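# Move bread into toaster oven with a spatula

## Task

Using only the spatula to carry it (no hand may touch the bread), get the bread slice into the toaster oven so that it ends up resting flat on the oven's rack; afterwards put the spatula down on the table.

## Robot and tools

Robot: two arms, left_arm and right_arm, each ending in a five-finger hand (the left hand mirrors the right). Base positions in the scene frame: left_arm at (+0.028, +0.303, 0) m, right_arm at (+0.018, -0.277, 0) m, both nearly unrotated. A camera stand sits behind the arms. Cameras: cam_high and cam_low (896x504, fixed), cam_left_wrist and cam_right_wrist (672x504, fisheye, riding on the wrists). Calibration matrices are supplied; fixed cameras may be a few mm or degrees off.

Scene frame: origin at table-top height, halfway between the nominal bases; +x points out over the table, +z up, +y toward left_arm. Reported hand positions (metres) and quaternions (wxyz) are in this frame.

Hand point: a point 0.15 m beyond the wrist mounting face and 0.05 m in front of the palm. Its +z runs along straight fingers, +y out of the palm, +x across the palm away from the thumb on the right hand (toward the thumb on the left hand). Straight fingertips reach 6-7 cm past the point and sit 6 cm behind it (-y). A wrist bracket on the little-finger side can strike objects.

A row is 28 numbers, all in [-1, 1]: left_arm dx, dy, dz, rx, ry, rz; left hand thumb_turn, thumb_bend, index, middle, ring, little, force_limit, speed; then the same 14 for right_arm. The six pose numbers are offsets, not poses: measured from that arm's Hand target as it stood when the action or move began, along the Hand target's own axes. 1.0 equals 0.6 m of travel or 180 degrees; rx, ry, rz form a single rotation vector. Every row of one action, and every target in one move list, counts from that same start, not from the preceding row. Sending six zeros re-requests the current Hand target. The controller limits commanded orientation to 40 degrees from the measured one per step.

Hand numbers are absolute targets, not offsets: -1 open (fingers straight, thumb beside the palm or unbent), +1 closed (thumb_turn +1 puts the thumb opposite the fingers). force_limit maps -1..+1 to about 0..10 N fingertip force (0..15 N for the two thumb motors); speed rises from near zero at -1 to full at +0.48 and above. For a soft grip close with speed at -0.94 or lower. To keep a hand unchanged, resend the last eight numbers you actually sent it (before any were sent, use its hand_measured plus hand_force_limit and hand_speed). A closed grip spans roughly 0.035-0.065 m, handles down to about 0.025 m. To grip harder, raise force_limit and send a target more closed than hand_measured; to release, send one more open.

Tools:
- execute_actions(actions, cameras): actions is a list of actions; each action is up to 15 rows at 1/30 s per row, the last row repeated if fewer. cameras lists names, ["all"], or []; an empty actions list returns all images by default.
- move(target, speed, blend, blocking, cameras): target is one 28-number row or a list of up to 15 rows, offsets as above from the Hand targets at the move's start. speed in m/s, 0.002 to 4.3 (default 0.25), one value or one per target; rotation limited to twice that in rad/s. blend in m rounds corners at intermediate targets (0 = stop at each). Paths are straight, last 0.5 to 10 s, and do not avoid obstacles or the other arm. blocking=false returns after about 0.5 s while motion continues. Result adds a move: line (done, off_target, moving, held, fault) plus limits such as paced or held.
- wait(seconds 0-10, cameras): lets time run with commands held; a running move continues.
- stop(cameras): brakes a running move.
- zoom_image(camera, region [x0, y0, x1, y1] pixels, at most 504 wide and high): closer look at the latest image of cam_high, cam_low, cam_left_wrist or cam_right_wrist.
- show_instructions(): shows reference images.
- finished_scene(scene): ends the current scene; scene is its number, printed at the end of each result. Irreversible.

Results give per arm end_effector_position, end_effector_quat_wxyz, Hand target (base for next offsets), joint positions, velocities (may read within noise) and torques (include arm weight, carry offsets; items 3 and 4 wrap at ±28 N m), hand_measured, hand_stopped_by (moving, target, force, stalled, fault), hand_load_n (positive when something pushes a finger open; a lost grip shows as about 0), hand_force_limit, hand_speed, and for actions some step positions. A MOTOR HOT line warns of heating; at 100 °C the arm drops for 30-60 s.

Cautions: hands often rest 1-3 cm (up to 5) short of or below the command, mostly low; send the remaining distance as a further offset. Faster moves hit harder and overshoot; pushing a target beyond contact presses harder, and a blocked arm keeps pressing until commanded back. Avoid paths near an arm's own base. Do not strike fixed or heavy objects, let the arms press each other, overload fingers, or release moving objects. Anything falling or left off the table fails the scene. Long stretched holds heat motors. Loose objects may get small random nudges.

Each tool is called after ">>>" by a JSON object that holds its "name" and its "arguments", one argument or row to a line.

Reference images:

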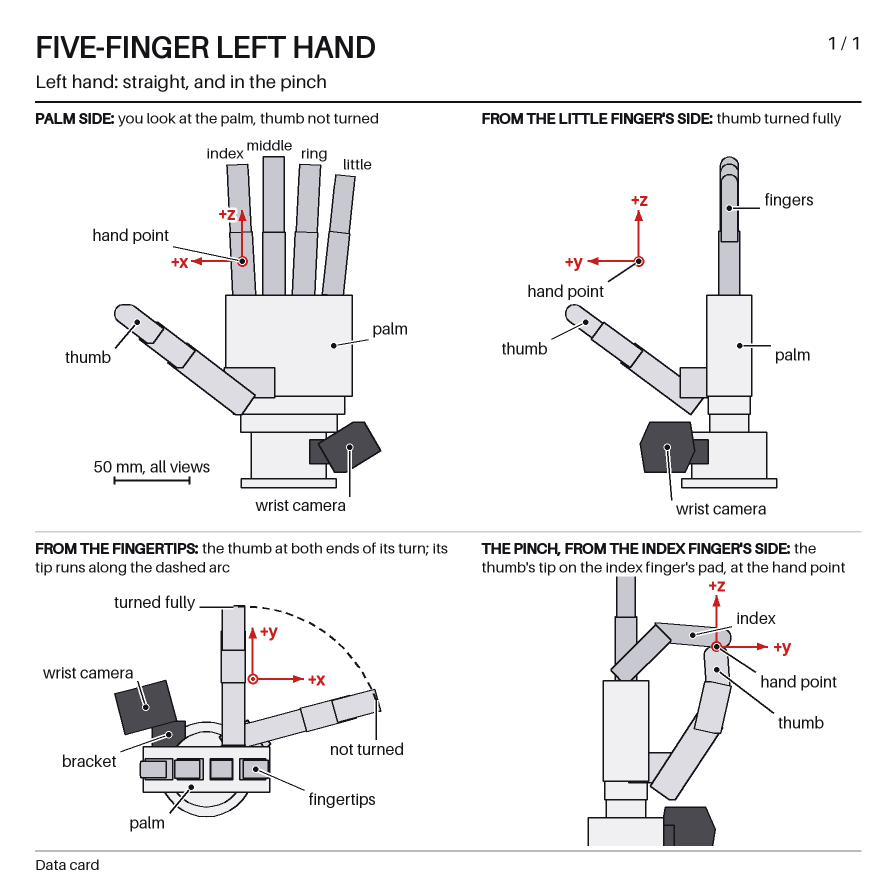

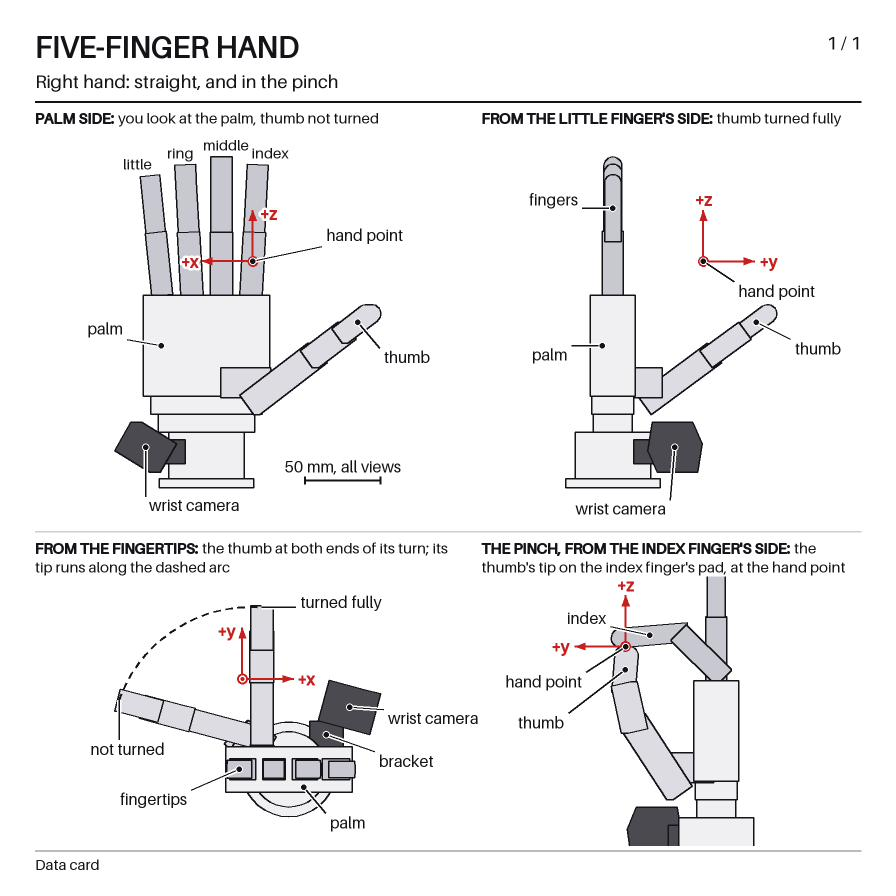

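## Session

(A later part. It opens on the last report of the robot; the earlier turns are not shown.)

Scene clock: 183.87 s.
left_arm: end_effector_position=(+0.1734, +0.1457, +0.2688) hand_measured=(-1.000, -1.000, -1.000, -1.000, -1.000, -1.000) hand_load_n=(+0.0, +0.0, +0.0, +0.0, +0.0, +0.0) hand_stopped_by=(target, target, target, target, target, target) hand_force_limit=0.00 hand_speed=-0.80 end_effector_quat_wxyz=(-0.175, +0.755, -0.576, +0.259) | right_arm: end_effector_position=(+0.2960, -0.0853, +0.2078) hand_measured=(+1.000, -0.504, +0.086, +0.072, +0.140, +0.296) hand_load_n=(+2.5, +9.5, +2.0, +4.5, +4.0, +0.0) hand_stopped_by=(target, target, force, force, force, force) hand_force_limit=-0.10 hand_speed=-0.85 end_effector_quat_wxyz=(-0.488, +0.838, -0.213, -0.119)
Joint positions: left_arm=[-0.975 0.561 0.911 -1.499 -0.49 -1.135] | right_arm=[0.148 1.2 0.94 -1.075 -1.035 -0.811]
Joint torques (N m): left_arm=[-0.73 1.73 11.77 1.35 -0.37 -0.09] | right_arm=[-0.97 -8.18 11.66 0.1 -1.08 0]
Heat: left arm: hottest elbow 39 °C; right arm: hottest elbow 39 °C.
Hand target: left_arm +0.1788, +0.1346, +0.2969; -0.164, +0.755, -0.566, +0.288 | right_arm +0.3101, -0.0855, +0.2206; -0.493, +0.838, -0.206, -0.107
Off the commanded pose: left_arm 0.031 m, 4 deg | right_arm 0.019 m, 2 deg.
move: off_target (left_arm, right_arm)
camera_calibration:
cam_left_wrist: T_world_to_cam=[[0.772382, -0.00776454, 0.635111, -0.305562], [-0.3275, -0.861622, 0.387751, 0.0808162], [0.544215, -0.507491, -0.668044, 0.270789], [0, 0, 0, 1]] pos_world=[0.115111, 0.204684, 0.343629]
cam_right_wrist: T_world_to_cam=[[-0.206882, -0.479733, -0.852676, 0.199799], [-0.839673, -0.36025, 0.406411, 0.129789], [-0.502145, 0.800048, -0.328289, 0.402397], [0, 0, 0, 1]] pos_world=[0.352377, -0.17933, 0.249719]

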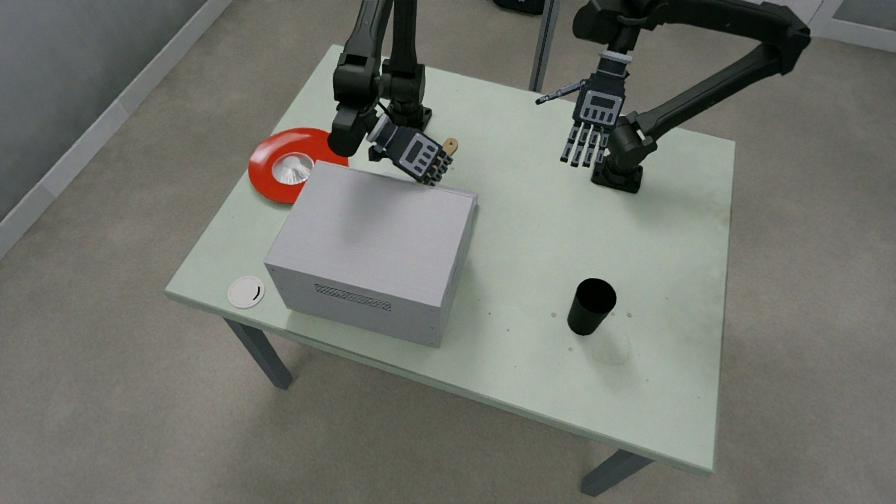

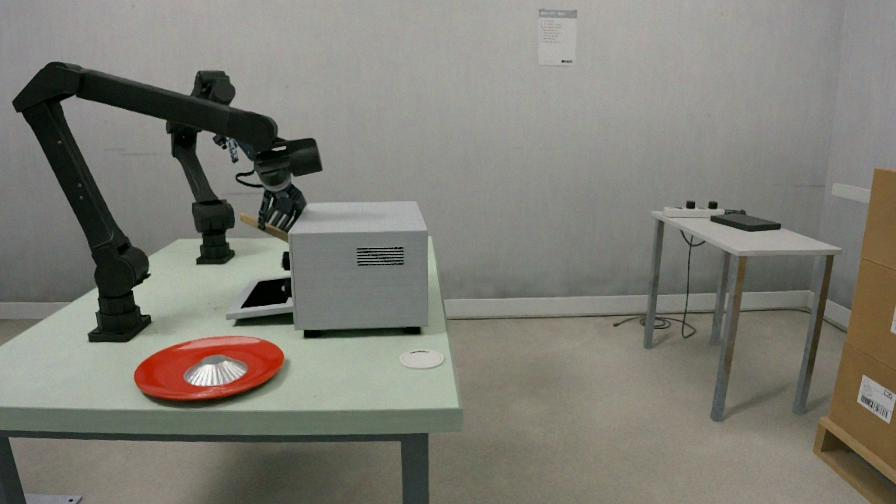

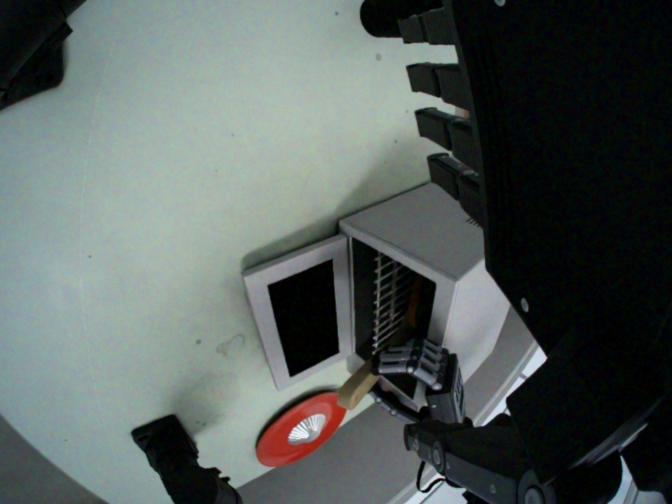

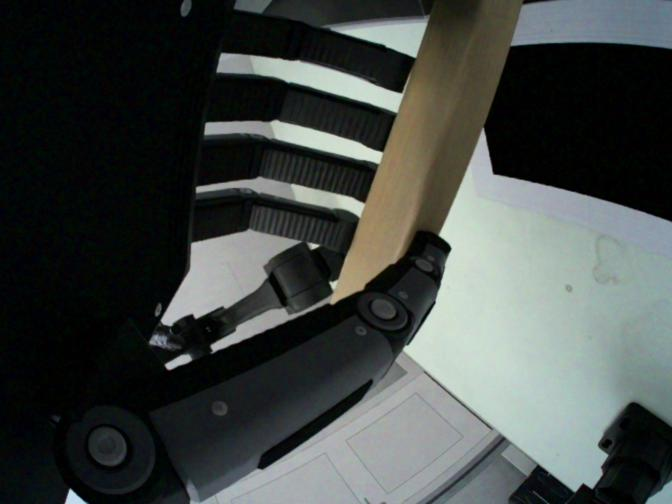

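>>> {"name": "move", "arguments": {
  "target": [0,0,0,0,0,0,-1,-1,-1,-1,-1,-1,0,-0.8,-0.0147,-0.03,-0.0188,0,-0.0236,0.0377,1,-0.5,0.5,0.5,0.5,0.5,-0.1,-0.85],
  "cameras": ["cam_high","cam_low","cam_left_wrist","cam_right_wrist"],
  "speed": 0.08
}}

>>> {"name": "zoom_image", "arguments": {
  "camera": "cam_left_wrist",
  "region": [320, 200, 480, 380]
}}

>>> {"name": "zoom_image", "arguments": {
  "camera": "cam_low",
  "region": [140, 190, 320, 340]
}}

Scene clock: 187.40 s.
left_arm: end_effector_position=(+0.1734, +0.1457, +0.2688) hand_measured=(-1.000, -1.000, -1.000, -1.000, -1.000, -1.000) hand_load_n=(-0.5, +0.0, +0.0, +0.0, +0.0, +0.0) hand_stopped_by=(target, target, target, target, target, target) hand_force_limit=0.00 hand_speed=-0.80 end_effector_quat_wxyz=(-0.175, +0.755, -0.576, +0.259) | right_arm: end_effector_position=(+0.2967, -0.0851, +0.2322) hand_measured=(+1.000, -0.504, +0.086, +0.072, +0.140, +0.296) hand_load_n=(+2.0, +9.5, +1.5, +4.5, +4.5, +0.0) hand_stopped_by=(target, target, force, force, force, force) hand_force_limit=-0.10 hand_speed=-0.85 end_effector_quat_wxyz=(-0.488, +0.820, -0.243, -0.177)
Joint positions: left_arm=[-0.975 0.561 0.911 -1.499 -0.49 -1.135] | right_arm=[0.13 1.265 1.027 -1.24 -1.088 -0.829]
Joint torques (N m): left_arm=[-0.5 1.79 11.89 1.39 -0.38 -0.03] | right_arm=[-1.03 -8.82 11.41 -0.06 -1.13 0.03]
Heat: left arm: hottest elbow 39 °C; right arm: hottest elbow 39 °C.
Hand target: left_arm +0.1788, +0.1346, +0.2969; -0.164, +0.755, -0.566, +0.288 | right_arm +0.3101, -0.0856, +0.2435; -0.494, +0.820, -0.237, -0.167
Off the commanded pose: left_arm 0.031 m, 4 deg | right_arm 0.018 m, 2 deg.
move: off_target (left_arm, right_arm)
camera_calibration:
cam_left_wrist: T_world_to_cam=[[0.772382, -0.00776454, 0.635111, -0.305562], [-0.3275, -0.861622, 0.387751, 0.0808162], [0.544215, -0.507491, -0.668044, 0.270789], [0, 0, 0, 1]] pos_world=[0.115111, 0.204684, 0.343629]
cam_right_wrist: T_world_to_cam=[[-0.31872, -0.449066, -0.83472, 0.25254], [-0.780204, -0.375783, 0.50007, 0.0798716], [-0.538238, 0.810634, -0.230594, 0.399568], [0, 0, 0, 1]] pos_world=[0.357868, -0.180482, 0.262996]

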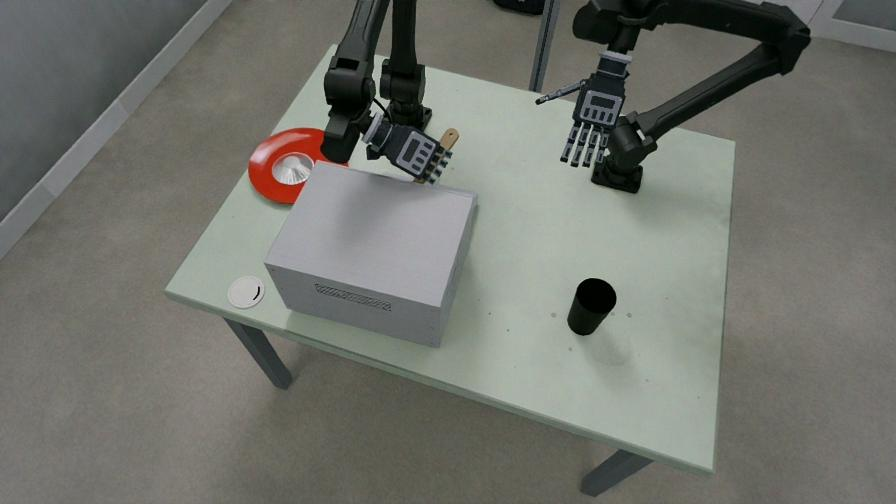

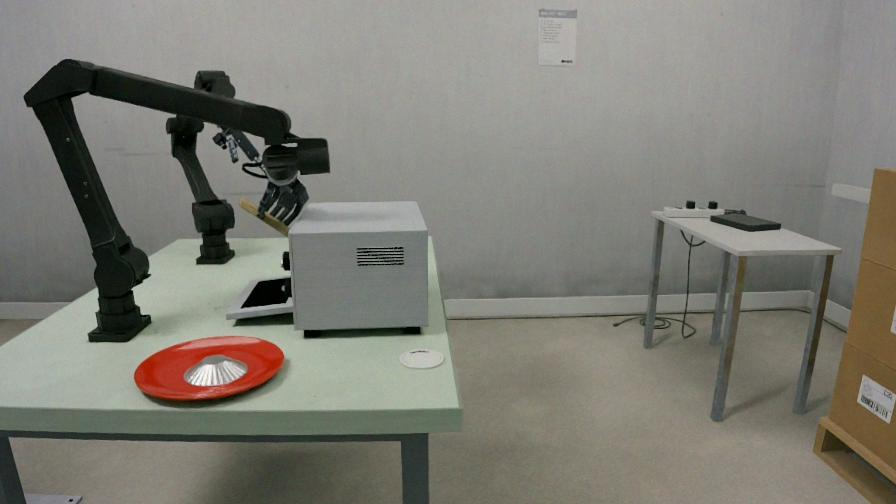

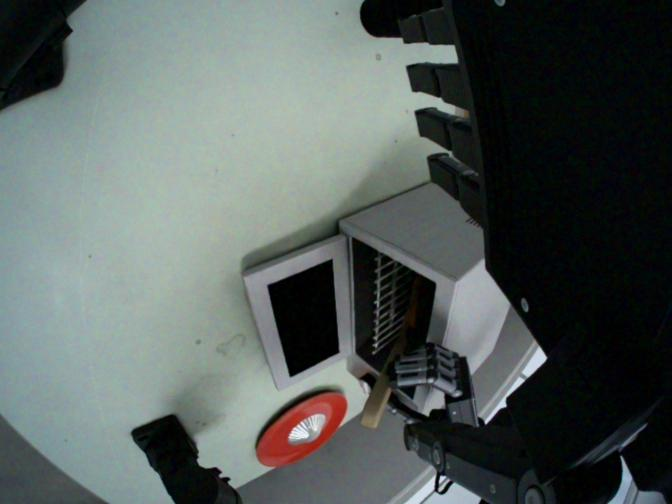

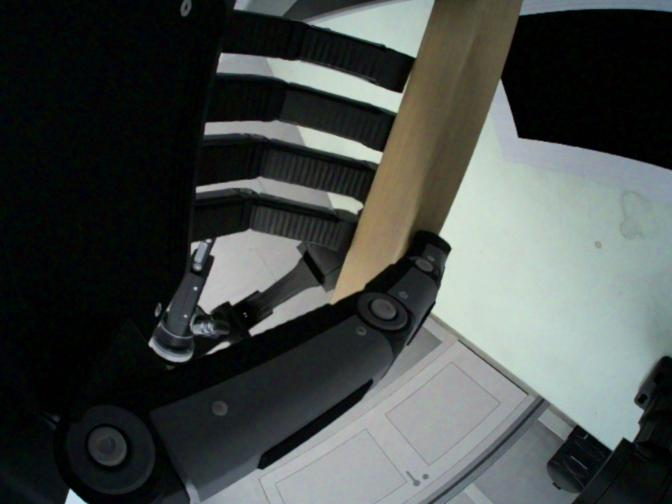

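Scaled by 2.800 from the camera's 672x504 image, which has a finer 960x720 frame.

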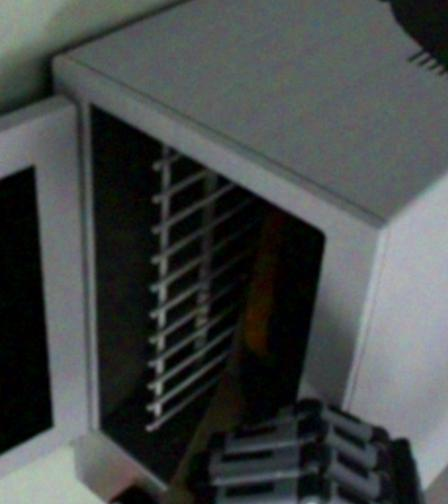

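Scaled by 2.800.

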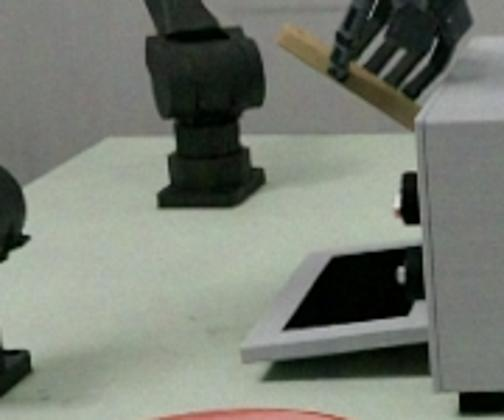

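>>> {"name": "move", "arguments": {
  "target": [0,0,0,0,0,0,-1,-1,-1,-1,-1,-1,0,-0.8,-0.088,0.0407,0.0253,0,0,0,1,-0.5,0.5,0.5,0.5,0.5,-0.1,-0.85],
  "cameras": ["cam_low","cam_left_wrist","cam_right_wrist"],
  "speed": 0.15
}}

>>> {"name": "zoom_image", "arguments": {
  "camera": "cam_left_wrist",
  "region": [320, 200, 480, 380]
}}

>>> {"name": "zoom_image", "arguments": {
  "camera": "cam_low",
  "region": [140, 190, 320, 340]
}}

Scene clock: 191.07 s.
left_arm: end_effector_position=(+0.1734, +0.1457, +0.2688) hand_measured=(-1.000, -1.000, -1.000, -1.000, -1.000, -1.000) hand_load_n=(+0.0, -0.5, +0.0, +0.0, +0.0, +0.0) hand_stopped_by=(target, target, target, target, target, target) hand_force_limit=0.00 hand_speed=-0.80 end_effector_quat_wxyz=(-0.175, +0.755, -0.576, +0.259) | right_arm: end_effector_position=(+0.2521, -0.0719, +0.2438) hand_measured=(+1.000, -0.504, +0.086, +0.072, +0.140, +0.296) hand_load_n=(+2.5, +9.5, +2.0, +4.5, +4.0, +0.0) hand_stopped_by=(target, target, force, force, force, force) hand_force_limit=-0.10 hand_speed=-0.85 end_effector_quat_wxyz=(-0.492, +0.819, -0.240, -0.171)
Joint positions: left_arm=[-0.975 0.561 0.911 -1.499 -0.49 -1.135] | right_arm=[0.187 1.109 0.931 -1.172 -1.083 -0.7]
Joint torques (N m): left_arm=[-0.44 1.96 11.9 1.2 -0.41 -0.06] | right_arm=[0.15 -8.53 8.2 0.94 -0.83 0.21]
Heat: left arm: hottest elbow 40 °C; right arm: hottest elbow 39 °C.
Hand target: left_arm +0.1788, +0.1346, +0.2969; -0.164, +0.755, -0.566, +0.288 | right_arm +0.2521, -0.0700, +0.2456; -0.494, +0.820, -0.237, -0.167
Off the commanded pose: left_arm 0.031 m, 4 deg | right_arm 0.003 m, 1 deg.
move: off_target (left_arm)
camera_calibration:
cam_left_wrist: T_world_to_cam=[[0.772382, -0.00776454, 0.635111, -0.305562], [-0.3275, -0.861622, 0.387751, 0.0808162], [0.544215, -0.507491, -0.668044, 0.270789], [0, 0, 0, 1]] pos_world=[0.115111, 0.204684, 0.343629]
cam_right_wrist: T_world_to_cam=[[-0.308621, -0.443298, -0.84157, 0.253451], [-0.788194, -0.376081, 0.487148, 0.049375], [-0.53245, 0.813665, -0.233338, 0.366995], [0, 0, 0, 1]] pos_world=[0.312543, -0.167688, 0.274877]
Images, in order (width x height): cam_low 896x504, cam_left_wrist 672x504, cam_right_wrist 672x504.

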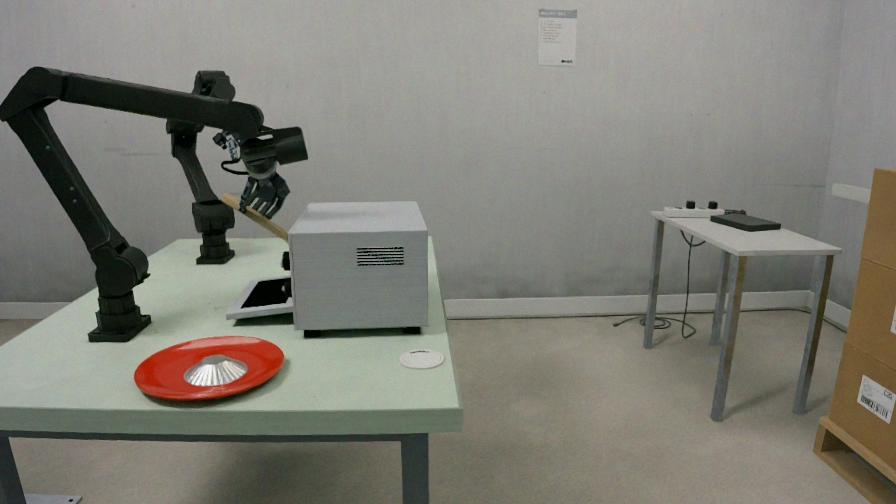

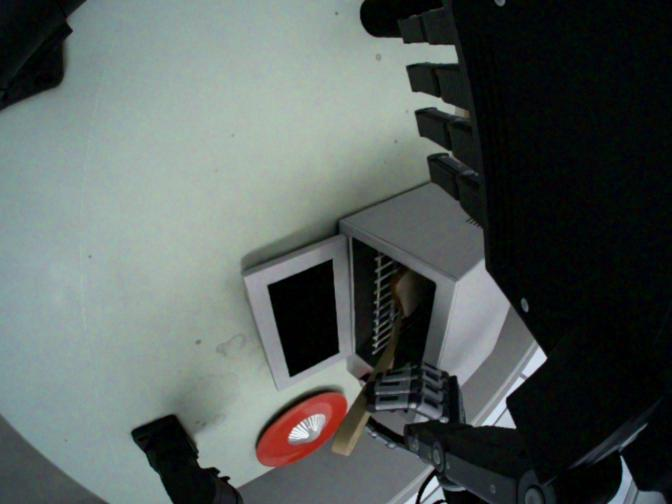

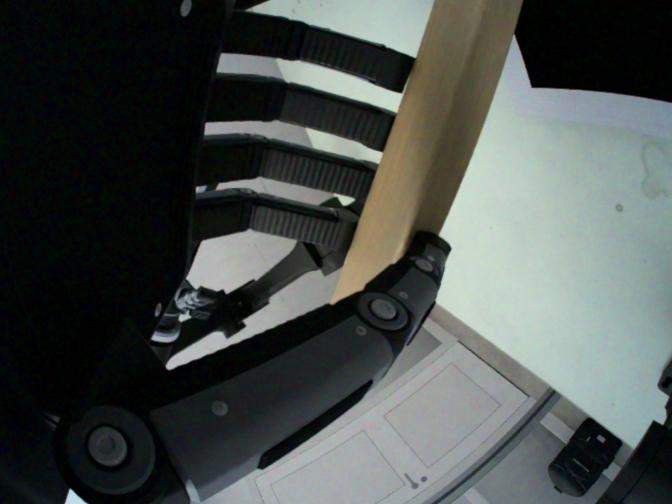

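Scaled by 2.800 from the camera's 672x504 image, which has a finer 960x720 frame.

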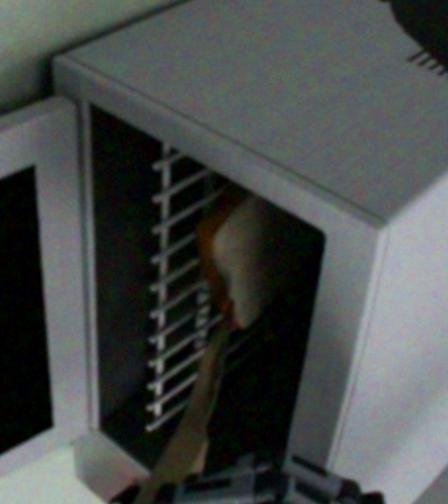

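Scaled by 2.800.

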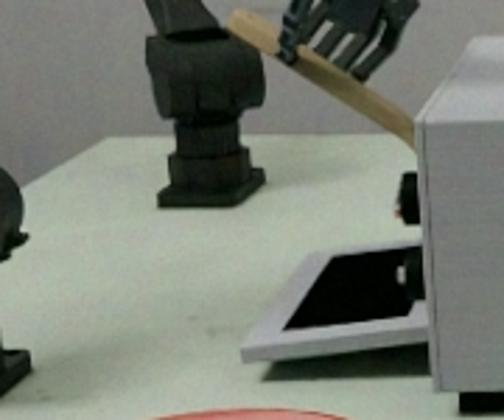

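>>> {"name": "move", "arguments": {
  "target": [0,0,0,0,0,0,-1,-1,-1,-1,-1,-1,0,-0.8,-0.1437,0.0717,0.0448,0,0,0,1,-0.5,0.5,0.5,0.5,0.5,-0.1,-0.85],
  "cameras": ["cam_low","cam_left_wrist","cam_right_wrist"],
  "speed": 0.12
}}

>>> {"name": "zoom_image", "arguments": {
  "camera": "cam_left_wrist",
  "region": [320, 200, 480, 380]
}}

Scene clock: 193.63 s.
left_arm: end_effector_position=(+0.1734, +0.1457, +0.2688) hand_measured=(-1.000, -1.000, -1.000, -1.000, -1.000, -1.000) hand_load_n=(-0.5, +0.0, +0.0, +0.0, +0.0, +0.0) hand_stopped_by=(target, target, target, target, target, target) hand_force_limit=0.00 hand_speed=-0.80 end_effector_quat_wxyz=(-0.175, +0.755, -0.576, +0.259) | right_arm: end_effector_position=(+0.1557, -0.0460, +0.2429) hand_measured=(+1.000, -0.504, +0.086, +0.072, +0.140, +0.296) hand_load_n=(+2.5, +9.5, +1.5, +4.5, +4.0, +0.0) hand_stopped_by=(target, target, force, force, force, force) hand_force_limit=-0.10 hand_speed=-0.85 end_effector_quat_wxyz=(-0.489, +0.820, -0.242, -0.172)
Joint positions: left_arm=[-0.975 0.561 0.911 -1.499 -0.49 -1.135] | right_arm=[0.379 0.783 0.726 -0.989 -1.007 -0.344]
Joint torques (N m): left_arm=[-0.5 1.55 11.92 1.26 -0.39 -0.05] | right_arm=[0.32 -4.31 8.76 1.46 -0.71 0.21]
Heat: left arm: hottest elbow 40 °C; right arm: hottest elbow 39 °C.
Hand target: left_arm +0.1788, +0.1346, +0.2969; -0.164, +0.755, -0.566, +0.288 | right_arm +0.1555, -0.0441, +0.2456; -0.494, +0.820, -0.237, -0.167
Off the commanded pose: left_arm 0.031 m, 4 deg | right_arm 0.003 m, 1 deg.
move: off_target (left_arm)
camera_calibration:
cam_left_wrist: T_world_to_cam=[[0.772382, -0.00776454, 0.635111, -0.305562], [-0.3275, -0.861622, 0.387751, 0.0808162], [0.544215, -0.507491, -0.668044, 0.270789], [0, 0, 0, 1]] pos_world=[0.115111, 0.204684, 0.343629]
cam_right_wrist: T_world_to_cam=[[-0.312301, -0.448011, -0.837708, 0.233932], [-0.786433, -0.372743, 0.492531, -0.0179306], [-0.532909, 0.812619, -0.235922, 0.294971], [0, 0, 0, 1]] pos_world=[0.216149, -0.141578, 0.274388]
Images, in order (width x height): cam_low 896x504, cam_left_wrist 672x504, cam_right_wrist 672x504.

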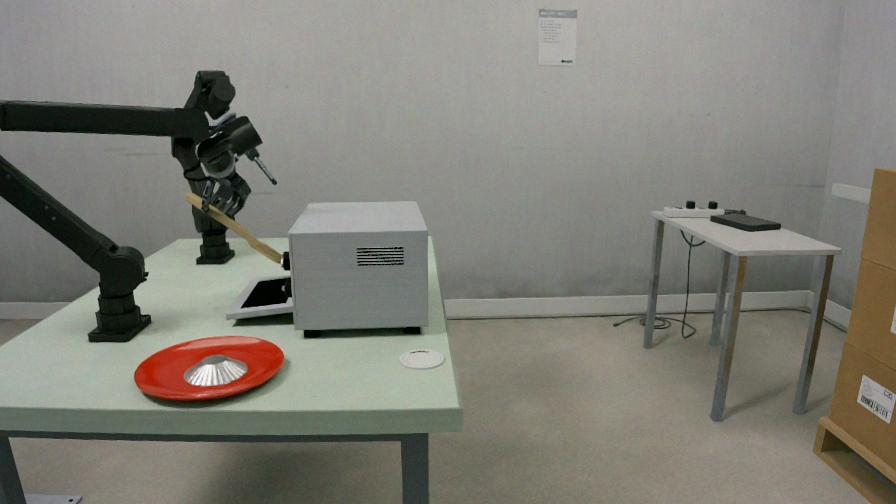

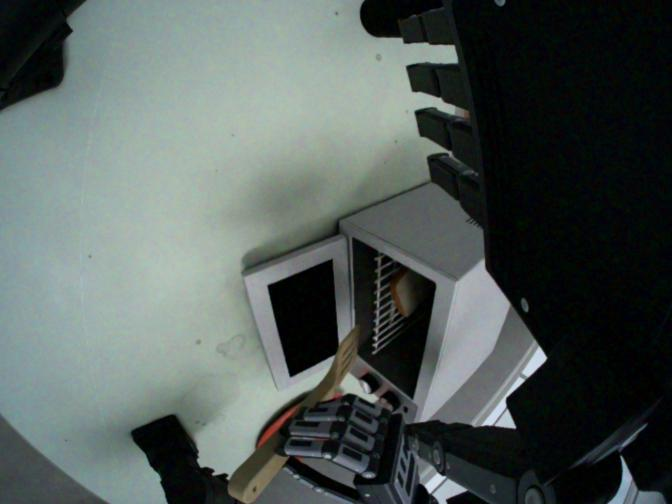

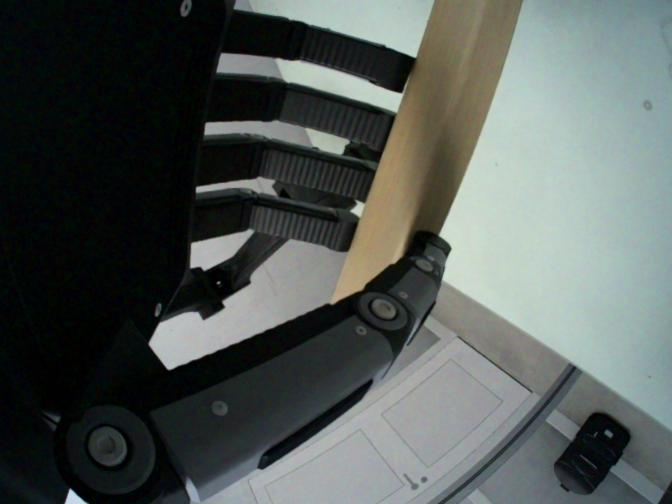

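Scaled by 2.800 from the camera's 672x504 image, which has a finer 960x720 frame.

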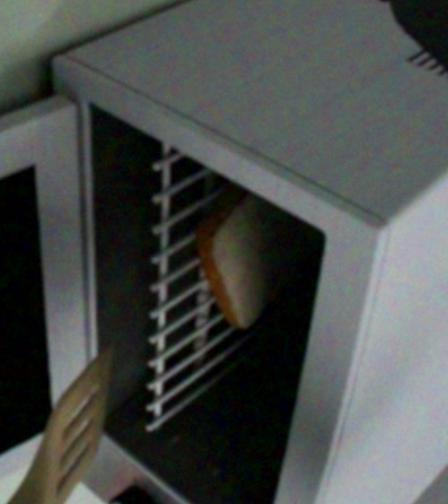

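>>> {"name": "move", "arguments": {
  "target": [
    [-0.2428,-0.1032,-0.0517,0,0,0,-1,-1,-1,-1,-1,-1,0,-0.8,-0.1002,0.031,-0.0112,0,0,0,1,-0.5,0.5,0.5,0.5,0.5,-0.1,-0.85],
    [-0.2428,-0.1032,-0.0517,0,0,0,-1,-1,-1,-1,-1,-1,0,-0.8,-0.0095,0.1347,0.2533,-0.0707,-0.126,-0.2557,1,-0.5,0.5,0.5,0.5,0.5,-0.1,-0.85]
  ],
  "cameras": ["all"],
  "speed": 0.15,
  "blend": 0.01
}}

>>> {"name": "zoom_image", "arguments": {
  "camera": "cam_low",
  "region": [140, 190, 320, 340]
}}

Scene clock: 201.50 s.
left_arm: end_effector_position=(+0.1763, +0.2908, +0.2987) hand_measured=(-1.000, -1.000, -1.000, -1.000, -1.000, -1.000) hand_load_n=(+0.0, +0.0, +0.0, +0.0, +0.0, +0.0) hand_stopped_by=(target, target, target, target, target, target) hand_force_limit=0.00 hand_speed=-0.80 end_effector_quat_wxyz=(-0.144, +0.762, -0.565, +0.283) | right_arm: end_effector_position=(+0.0897, +0.0431, +0.1071) hand_measured=(+1.000, -0.504, +0.086, +0.072, +0.140, +0.296) hand_load_n=(+3.0, +9.5, +1.5, +4.5, +4.0, +0.0) hand_stopped_by=(target, target, force, force, force, force) hand_force_limit=-0.10 hand_speed=-0.85 end_effector_quat_wxyz=(-0.452, +0.855, +0.202, -0.156)
Joint positions: left_arm=[0.649 0.487 0.966 -1.574 0.455 0.244] | right_arm=[0.943 1.102 0.63 -0.602 -0.906 -0.867]
Joint torques (N m): left_arm=[0.91 3.08 11.41 0.53 0.33 0.06] | right_arm=[0.09 -6.24 11.06 1.43 -0.67 0.02]
Heat: left arm: hottest elbow 40 °C; right arm: hottest elbow 38 °C.
Hand target: left_arm +0.1785, +0.2943, +0.3202; -0.164, +0.755, -0.566, +0.288 | right_arm +0.0999, +0.0599, +0.1201; -0.464, +0.847, +0.218, -0.140
Off the commanded pose: left_arm 0.022 m, 2 deg | right_arm 0.023 m, 3 deg.
move: off_target (left_arm, right_arm)
camera_calibration:
cam_left_wrist: T_world_to_cam=[[0.771586, 0.0434656, 0.634638, -0.340217], [-0.328696, -0.826913, 0.45626, 0.164871], [0.544622, -0.560647, -0.623748, 0.365], [0, 0, 0, 1]] pos_world=[0.117912, 0.355758, 0.368359]
cam_right_wrist: T_world_to_cam=[[0.437313, -0.349119, -0.828778, 0.0668993], [-0.426998, -0.891674, 0.150303, 0.0570592], [-0.791473, 0.288157, -0.539013, 0.233681], [0, 0, 0, 1]] pos_world=[0.18006, 0.00689721, 0.172825]

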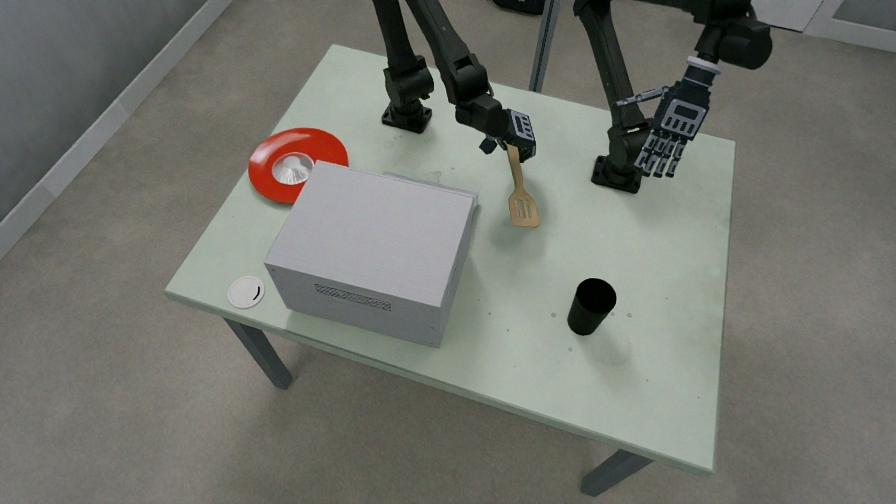

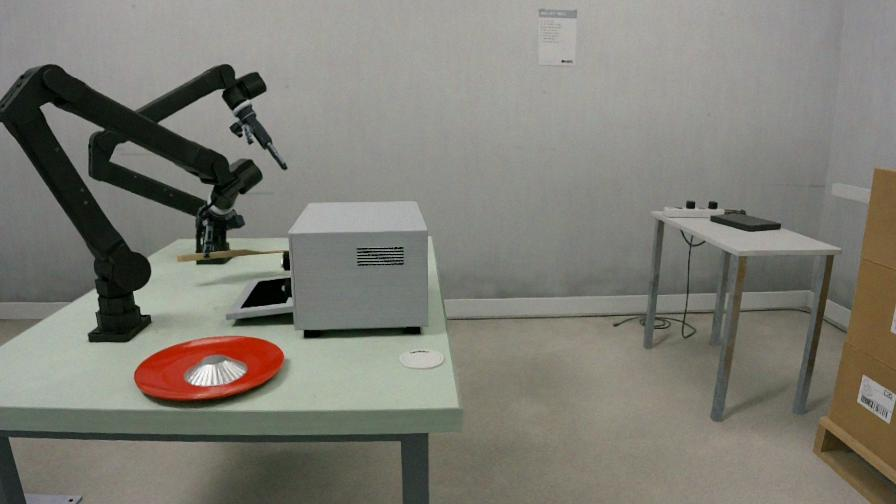

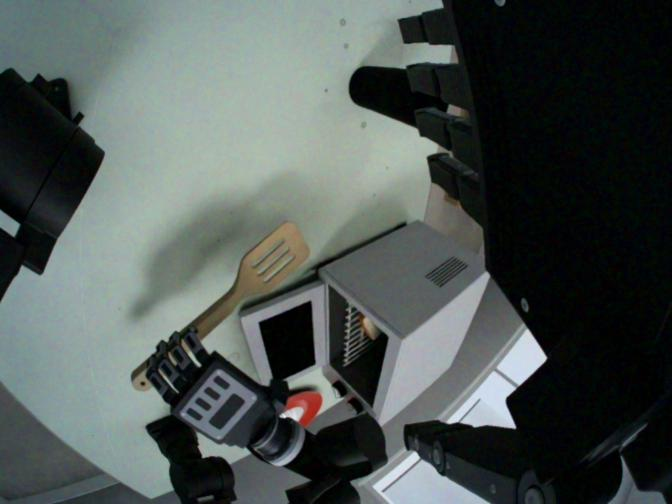

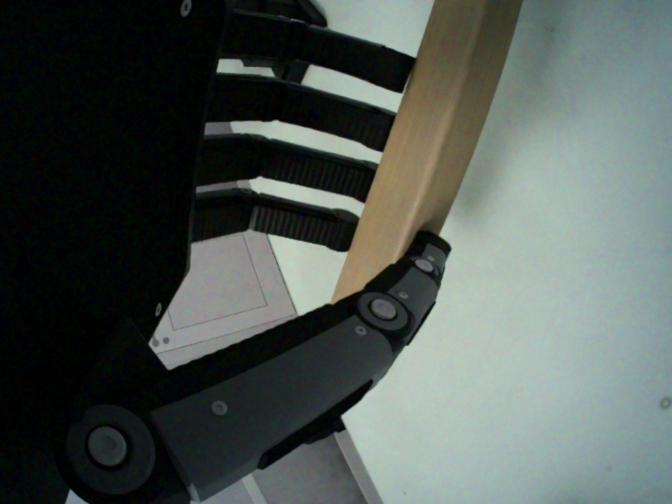

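Scaled by 2.800.

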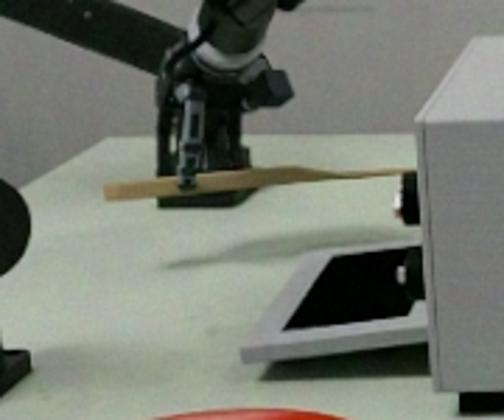

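>>> {"name": "move", "arguments": {
  "target": [0,0,0,0,0,0,-1,-1,-1,-1,-1,-1,0,-0.8,-0.0105,0.1258,0.0667,0,0.0059,-0.0094,1,-0.5,0.5,0.5,0.5,0.5,-0.1,-0.85],
  "cameras": ["cam_high","cam_low","cam_left_wrist"],
  "speed": 0.1
}}

>>> {"name": "zoom_image", "arguments": {
  "camera": "cam_low",
  "region": [140, 190, 320, 340]
}}

>>> {"name": "zoom_image", "arguments": {
  "camera": "cam_left_wrist",
  "region": [120, 200, 400, 420]
}}

Scene clock: 203.93 s.
left_arm: end_effector_position=(+0.1763, +0.2908, +0.2987) hand_measured=(-1.000, -1.000, -1.000, -1.000, -1.000, -1.000) hand_load_n=(+0.0, +0.0, +0.0, +0.0, +0.0, +0.0) hand_stopped_by=(target, target, target, target, target, target) hand_force_limit=0.00 hand_speed=-0.80 end_effector_quat_wxyz=(-0.144, +0.762, -0.565, +0.283) | right_arm: end_effector_position=(+0.0951, +0.0472, +0.0381) hand_measured=(+1.000, -0.504, +0.086, +0.072, +0.140, +0.296) hand_load_n=(+2.5, +10.0, +1.5, +4.5, +4.5, +0.0) hand_stopped_by=(target, target, force, force, force, force) hand_force_limit=-0.10 hand_speed=-0.85 end_effector_quat_wxyz=(-0.468, +0.846, +0.221, -0.127)
Joint positions: left_arm=[0.649 0.487 0.966 -1.574 0.455 0.244] | right_arm=[0.945 1.229 0.496 -0.278 -0.894 -0.882]
Joint torques (N m): left_arm=[0.38 2.67 11.47 0.62 0.33 0.08] | right_arm=[0.21 -6.65 6.57 1.57 -0.59 0.05]
Heat: left arm: hottest elbow 41 °C; right arm: hottest elbow 38 °C.
Hand target: left_arm +0.1785, +0.2943, +0.3202; -0.164, +0.755, -0.566, +0.288 | right_arm +0.0948, +0.0498, +0.0350; -0.468, +0.845, +0.226, -0.126
Off the commanded pose: left_arm 0.022 m, 2 deg | right_arm 0.004 m, 1 deg.
move: off_target (left_arm)
camera_calibration:
cam_left_wrist: T_world_to_cam=[[0.771586, 0.0434656, 0.634638, -0.340217], [-0.328696, -0.826913, 0.45626, 0.164871], [0.544622, -0.560647, -0.623748, 0.365], [0, 0, 0, 1]] pos_world=[0.117912, 0.355758, 0.368359]
Images, in order (width x height): cam_high 896x504, cam_low 896x504, cam_left_wrist 672x504.

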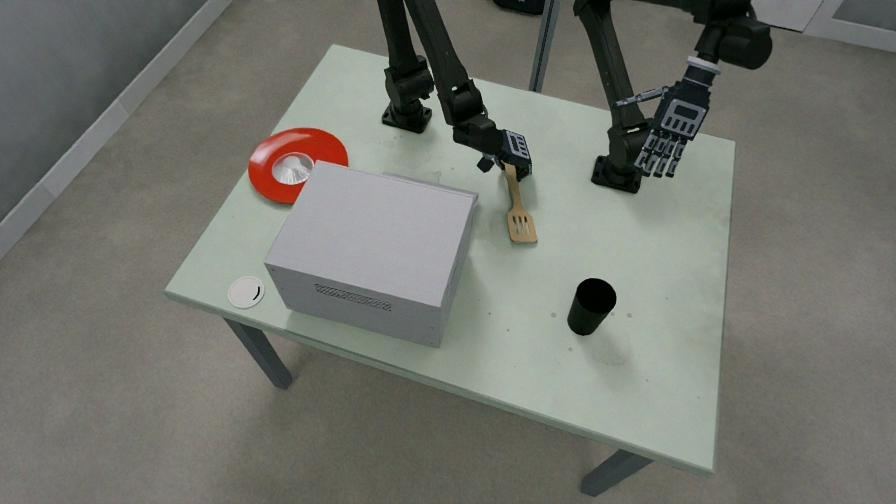

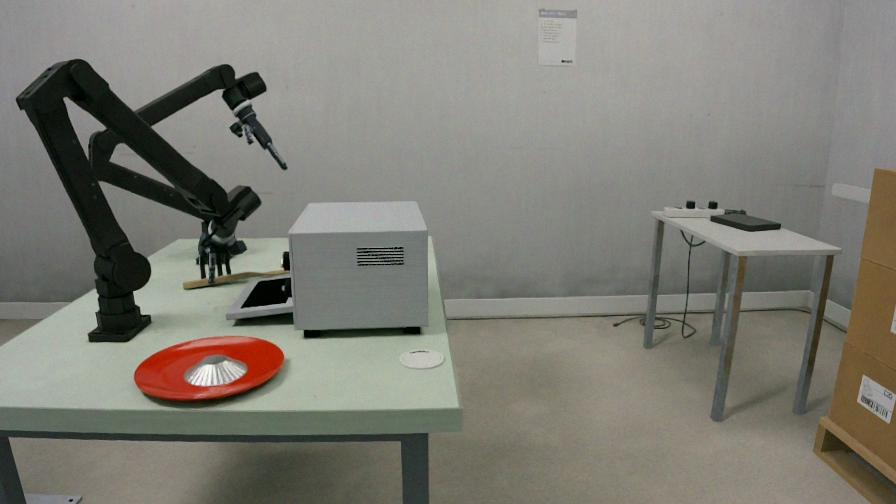

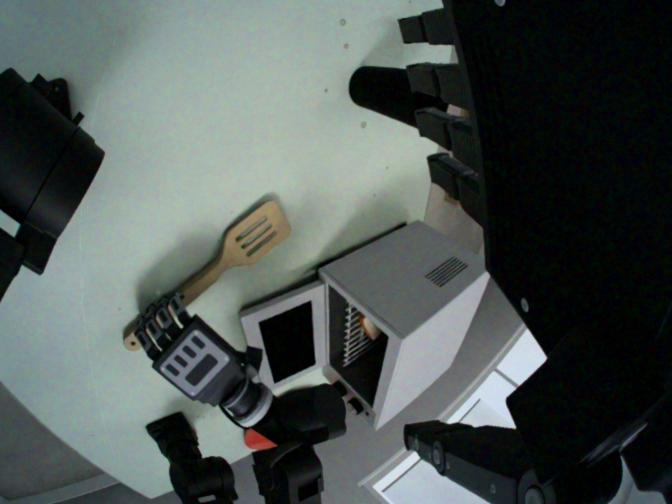

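Scaled by 2.800.

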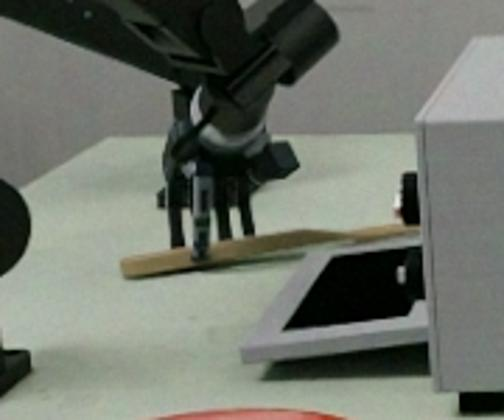

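Scaled by 1.800 from the camera's 672x504 image, which has a finer 960x720 frame.

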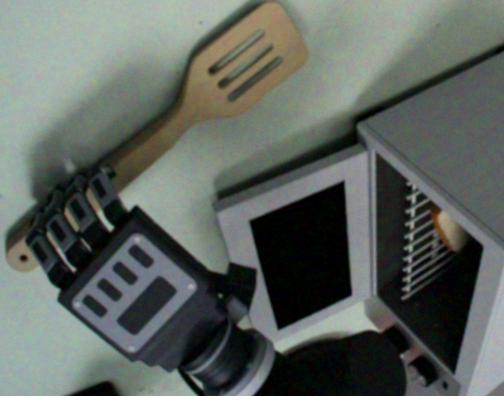

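>>> {"name": "move", "arguments": {
  "target": [0,0,0,0,0,0,-1,-1,-1,-1,-1,-1,0,-0.8,0,0.013,0.008,0,0,0,1,-0.5,0.5,0.5,0.5,0.5,-0.1,-0.85],
  "cameras": ["cam_low","cam_right_wrist"],
  "speed": 0.05
}}

>>> {"name": "zoom_image", "arguments": {
  "camera": "cam_low",
  "region": [170, 230, 300, 310]
}}

Scene clock: 205.30 s.
left_arm: end_effector_position=(+0.1763, +0.2908, +0.2987) hand_measured=(-1.000, -1.000, -1.000, -1.000, -1.000, -1.000) hand_load_n=(+0.0, +0.0, +0.0, +0.0, +0.0, +0.0) hand_stopped_by=(target, target, target, target, target, target) hand_force_limit=0.00 hand_speed=-0.80 end_effector_quat_wxyz=(-0.144, +0.762, -0.565, +0.283) | right_arm: end_effector_position=(+0.0970, +0.0512, +0.0360) hand_measured=(+1.000, -0.504, +0.086, +0.072, +0.140, +0.296) hand_load_n=(+1.0, +10.0, +1.5, +4.5, +3.5, +0.0) hand_stopped_by=(target, target, force, force, force, force) hand_force_limit=-0.10 hand_speed=-0.85 end_effector_quat_wxyz=(-0.474, +0.843, +0.223, -0.123)
Joint positions: left_arm=[0.649 0.487 0.966 -1.574 0.455 0.244] | right_arm=[0.945 1.243 0.493 -0.241 -0.899 -0.879]
Joint torques (N m): left_arm=[0.56 2.67 11.3 0.7 0.34 0.08] | right_arm=[0.21 -5.83 5.85 1.66 -0.35 0]
Heat: left arm: hottest elbow 41 °C; right arm: hottest elbow 38 °C.
Hand target: left_arm +0.1785, +0.2943, +0.3202; -0.164, +0.755, -0.566, +0.288 | right_arm +0.0949, +0.0498, +0.0260; -0.468, +0.845, +0.226, -0.126
Off the commanded pose: left_arm 0.022 m, 2 deg | right_arm 0.010 m, 1 deg.
move: off_target (left_arm)
camera_calibration:
cam_right_wrist: T_world_to_cam=[[0.490637, -0.29106, -0.821316, -0.000674522], [-0.429835, -0.900746, 0.0624347, 0.0819545], [-0.757969, 0.322398, -0.567047, 0.194789], [0, 0, 0, 1]] pos_world=[0.183202, 0.0108244, 0.104784]
Images, in order (width x height): cam_low 896x504, cam_right_wrist 672x504.

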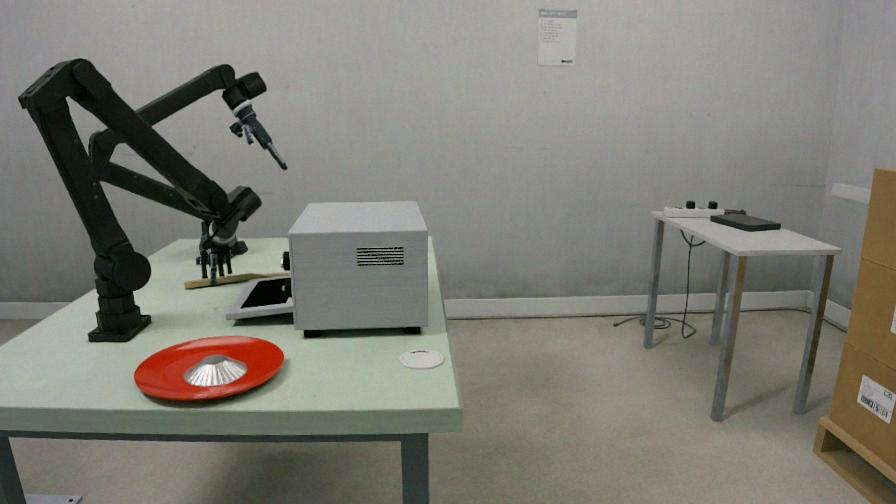

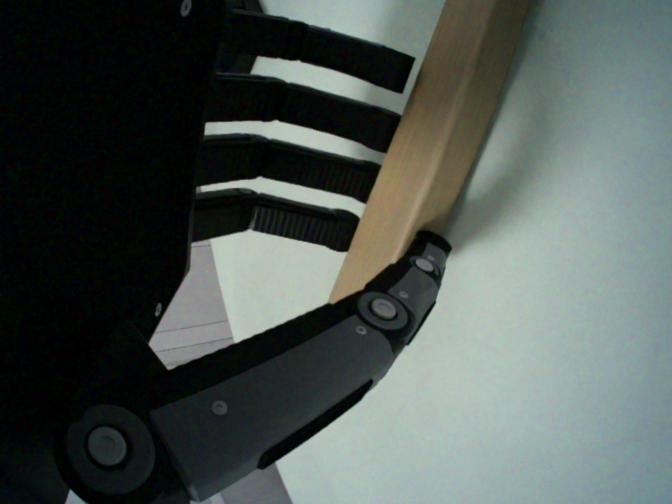

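Scaled by 3.877.

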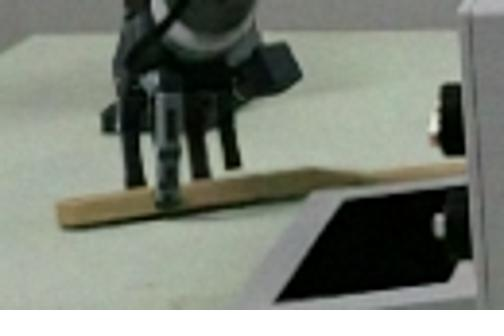

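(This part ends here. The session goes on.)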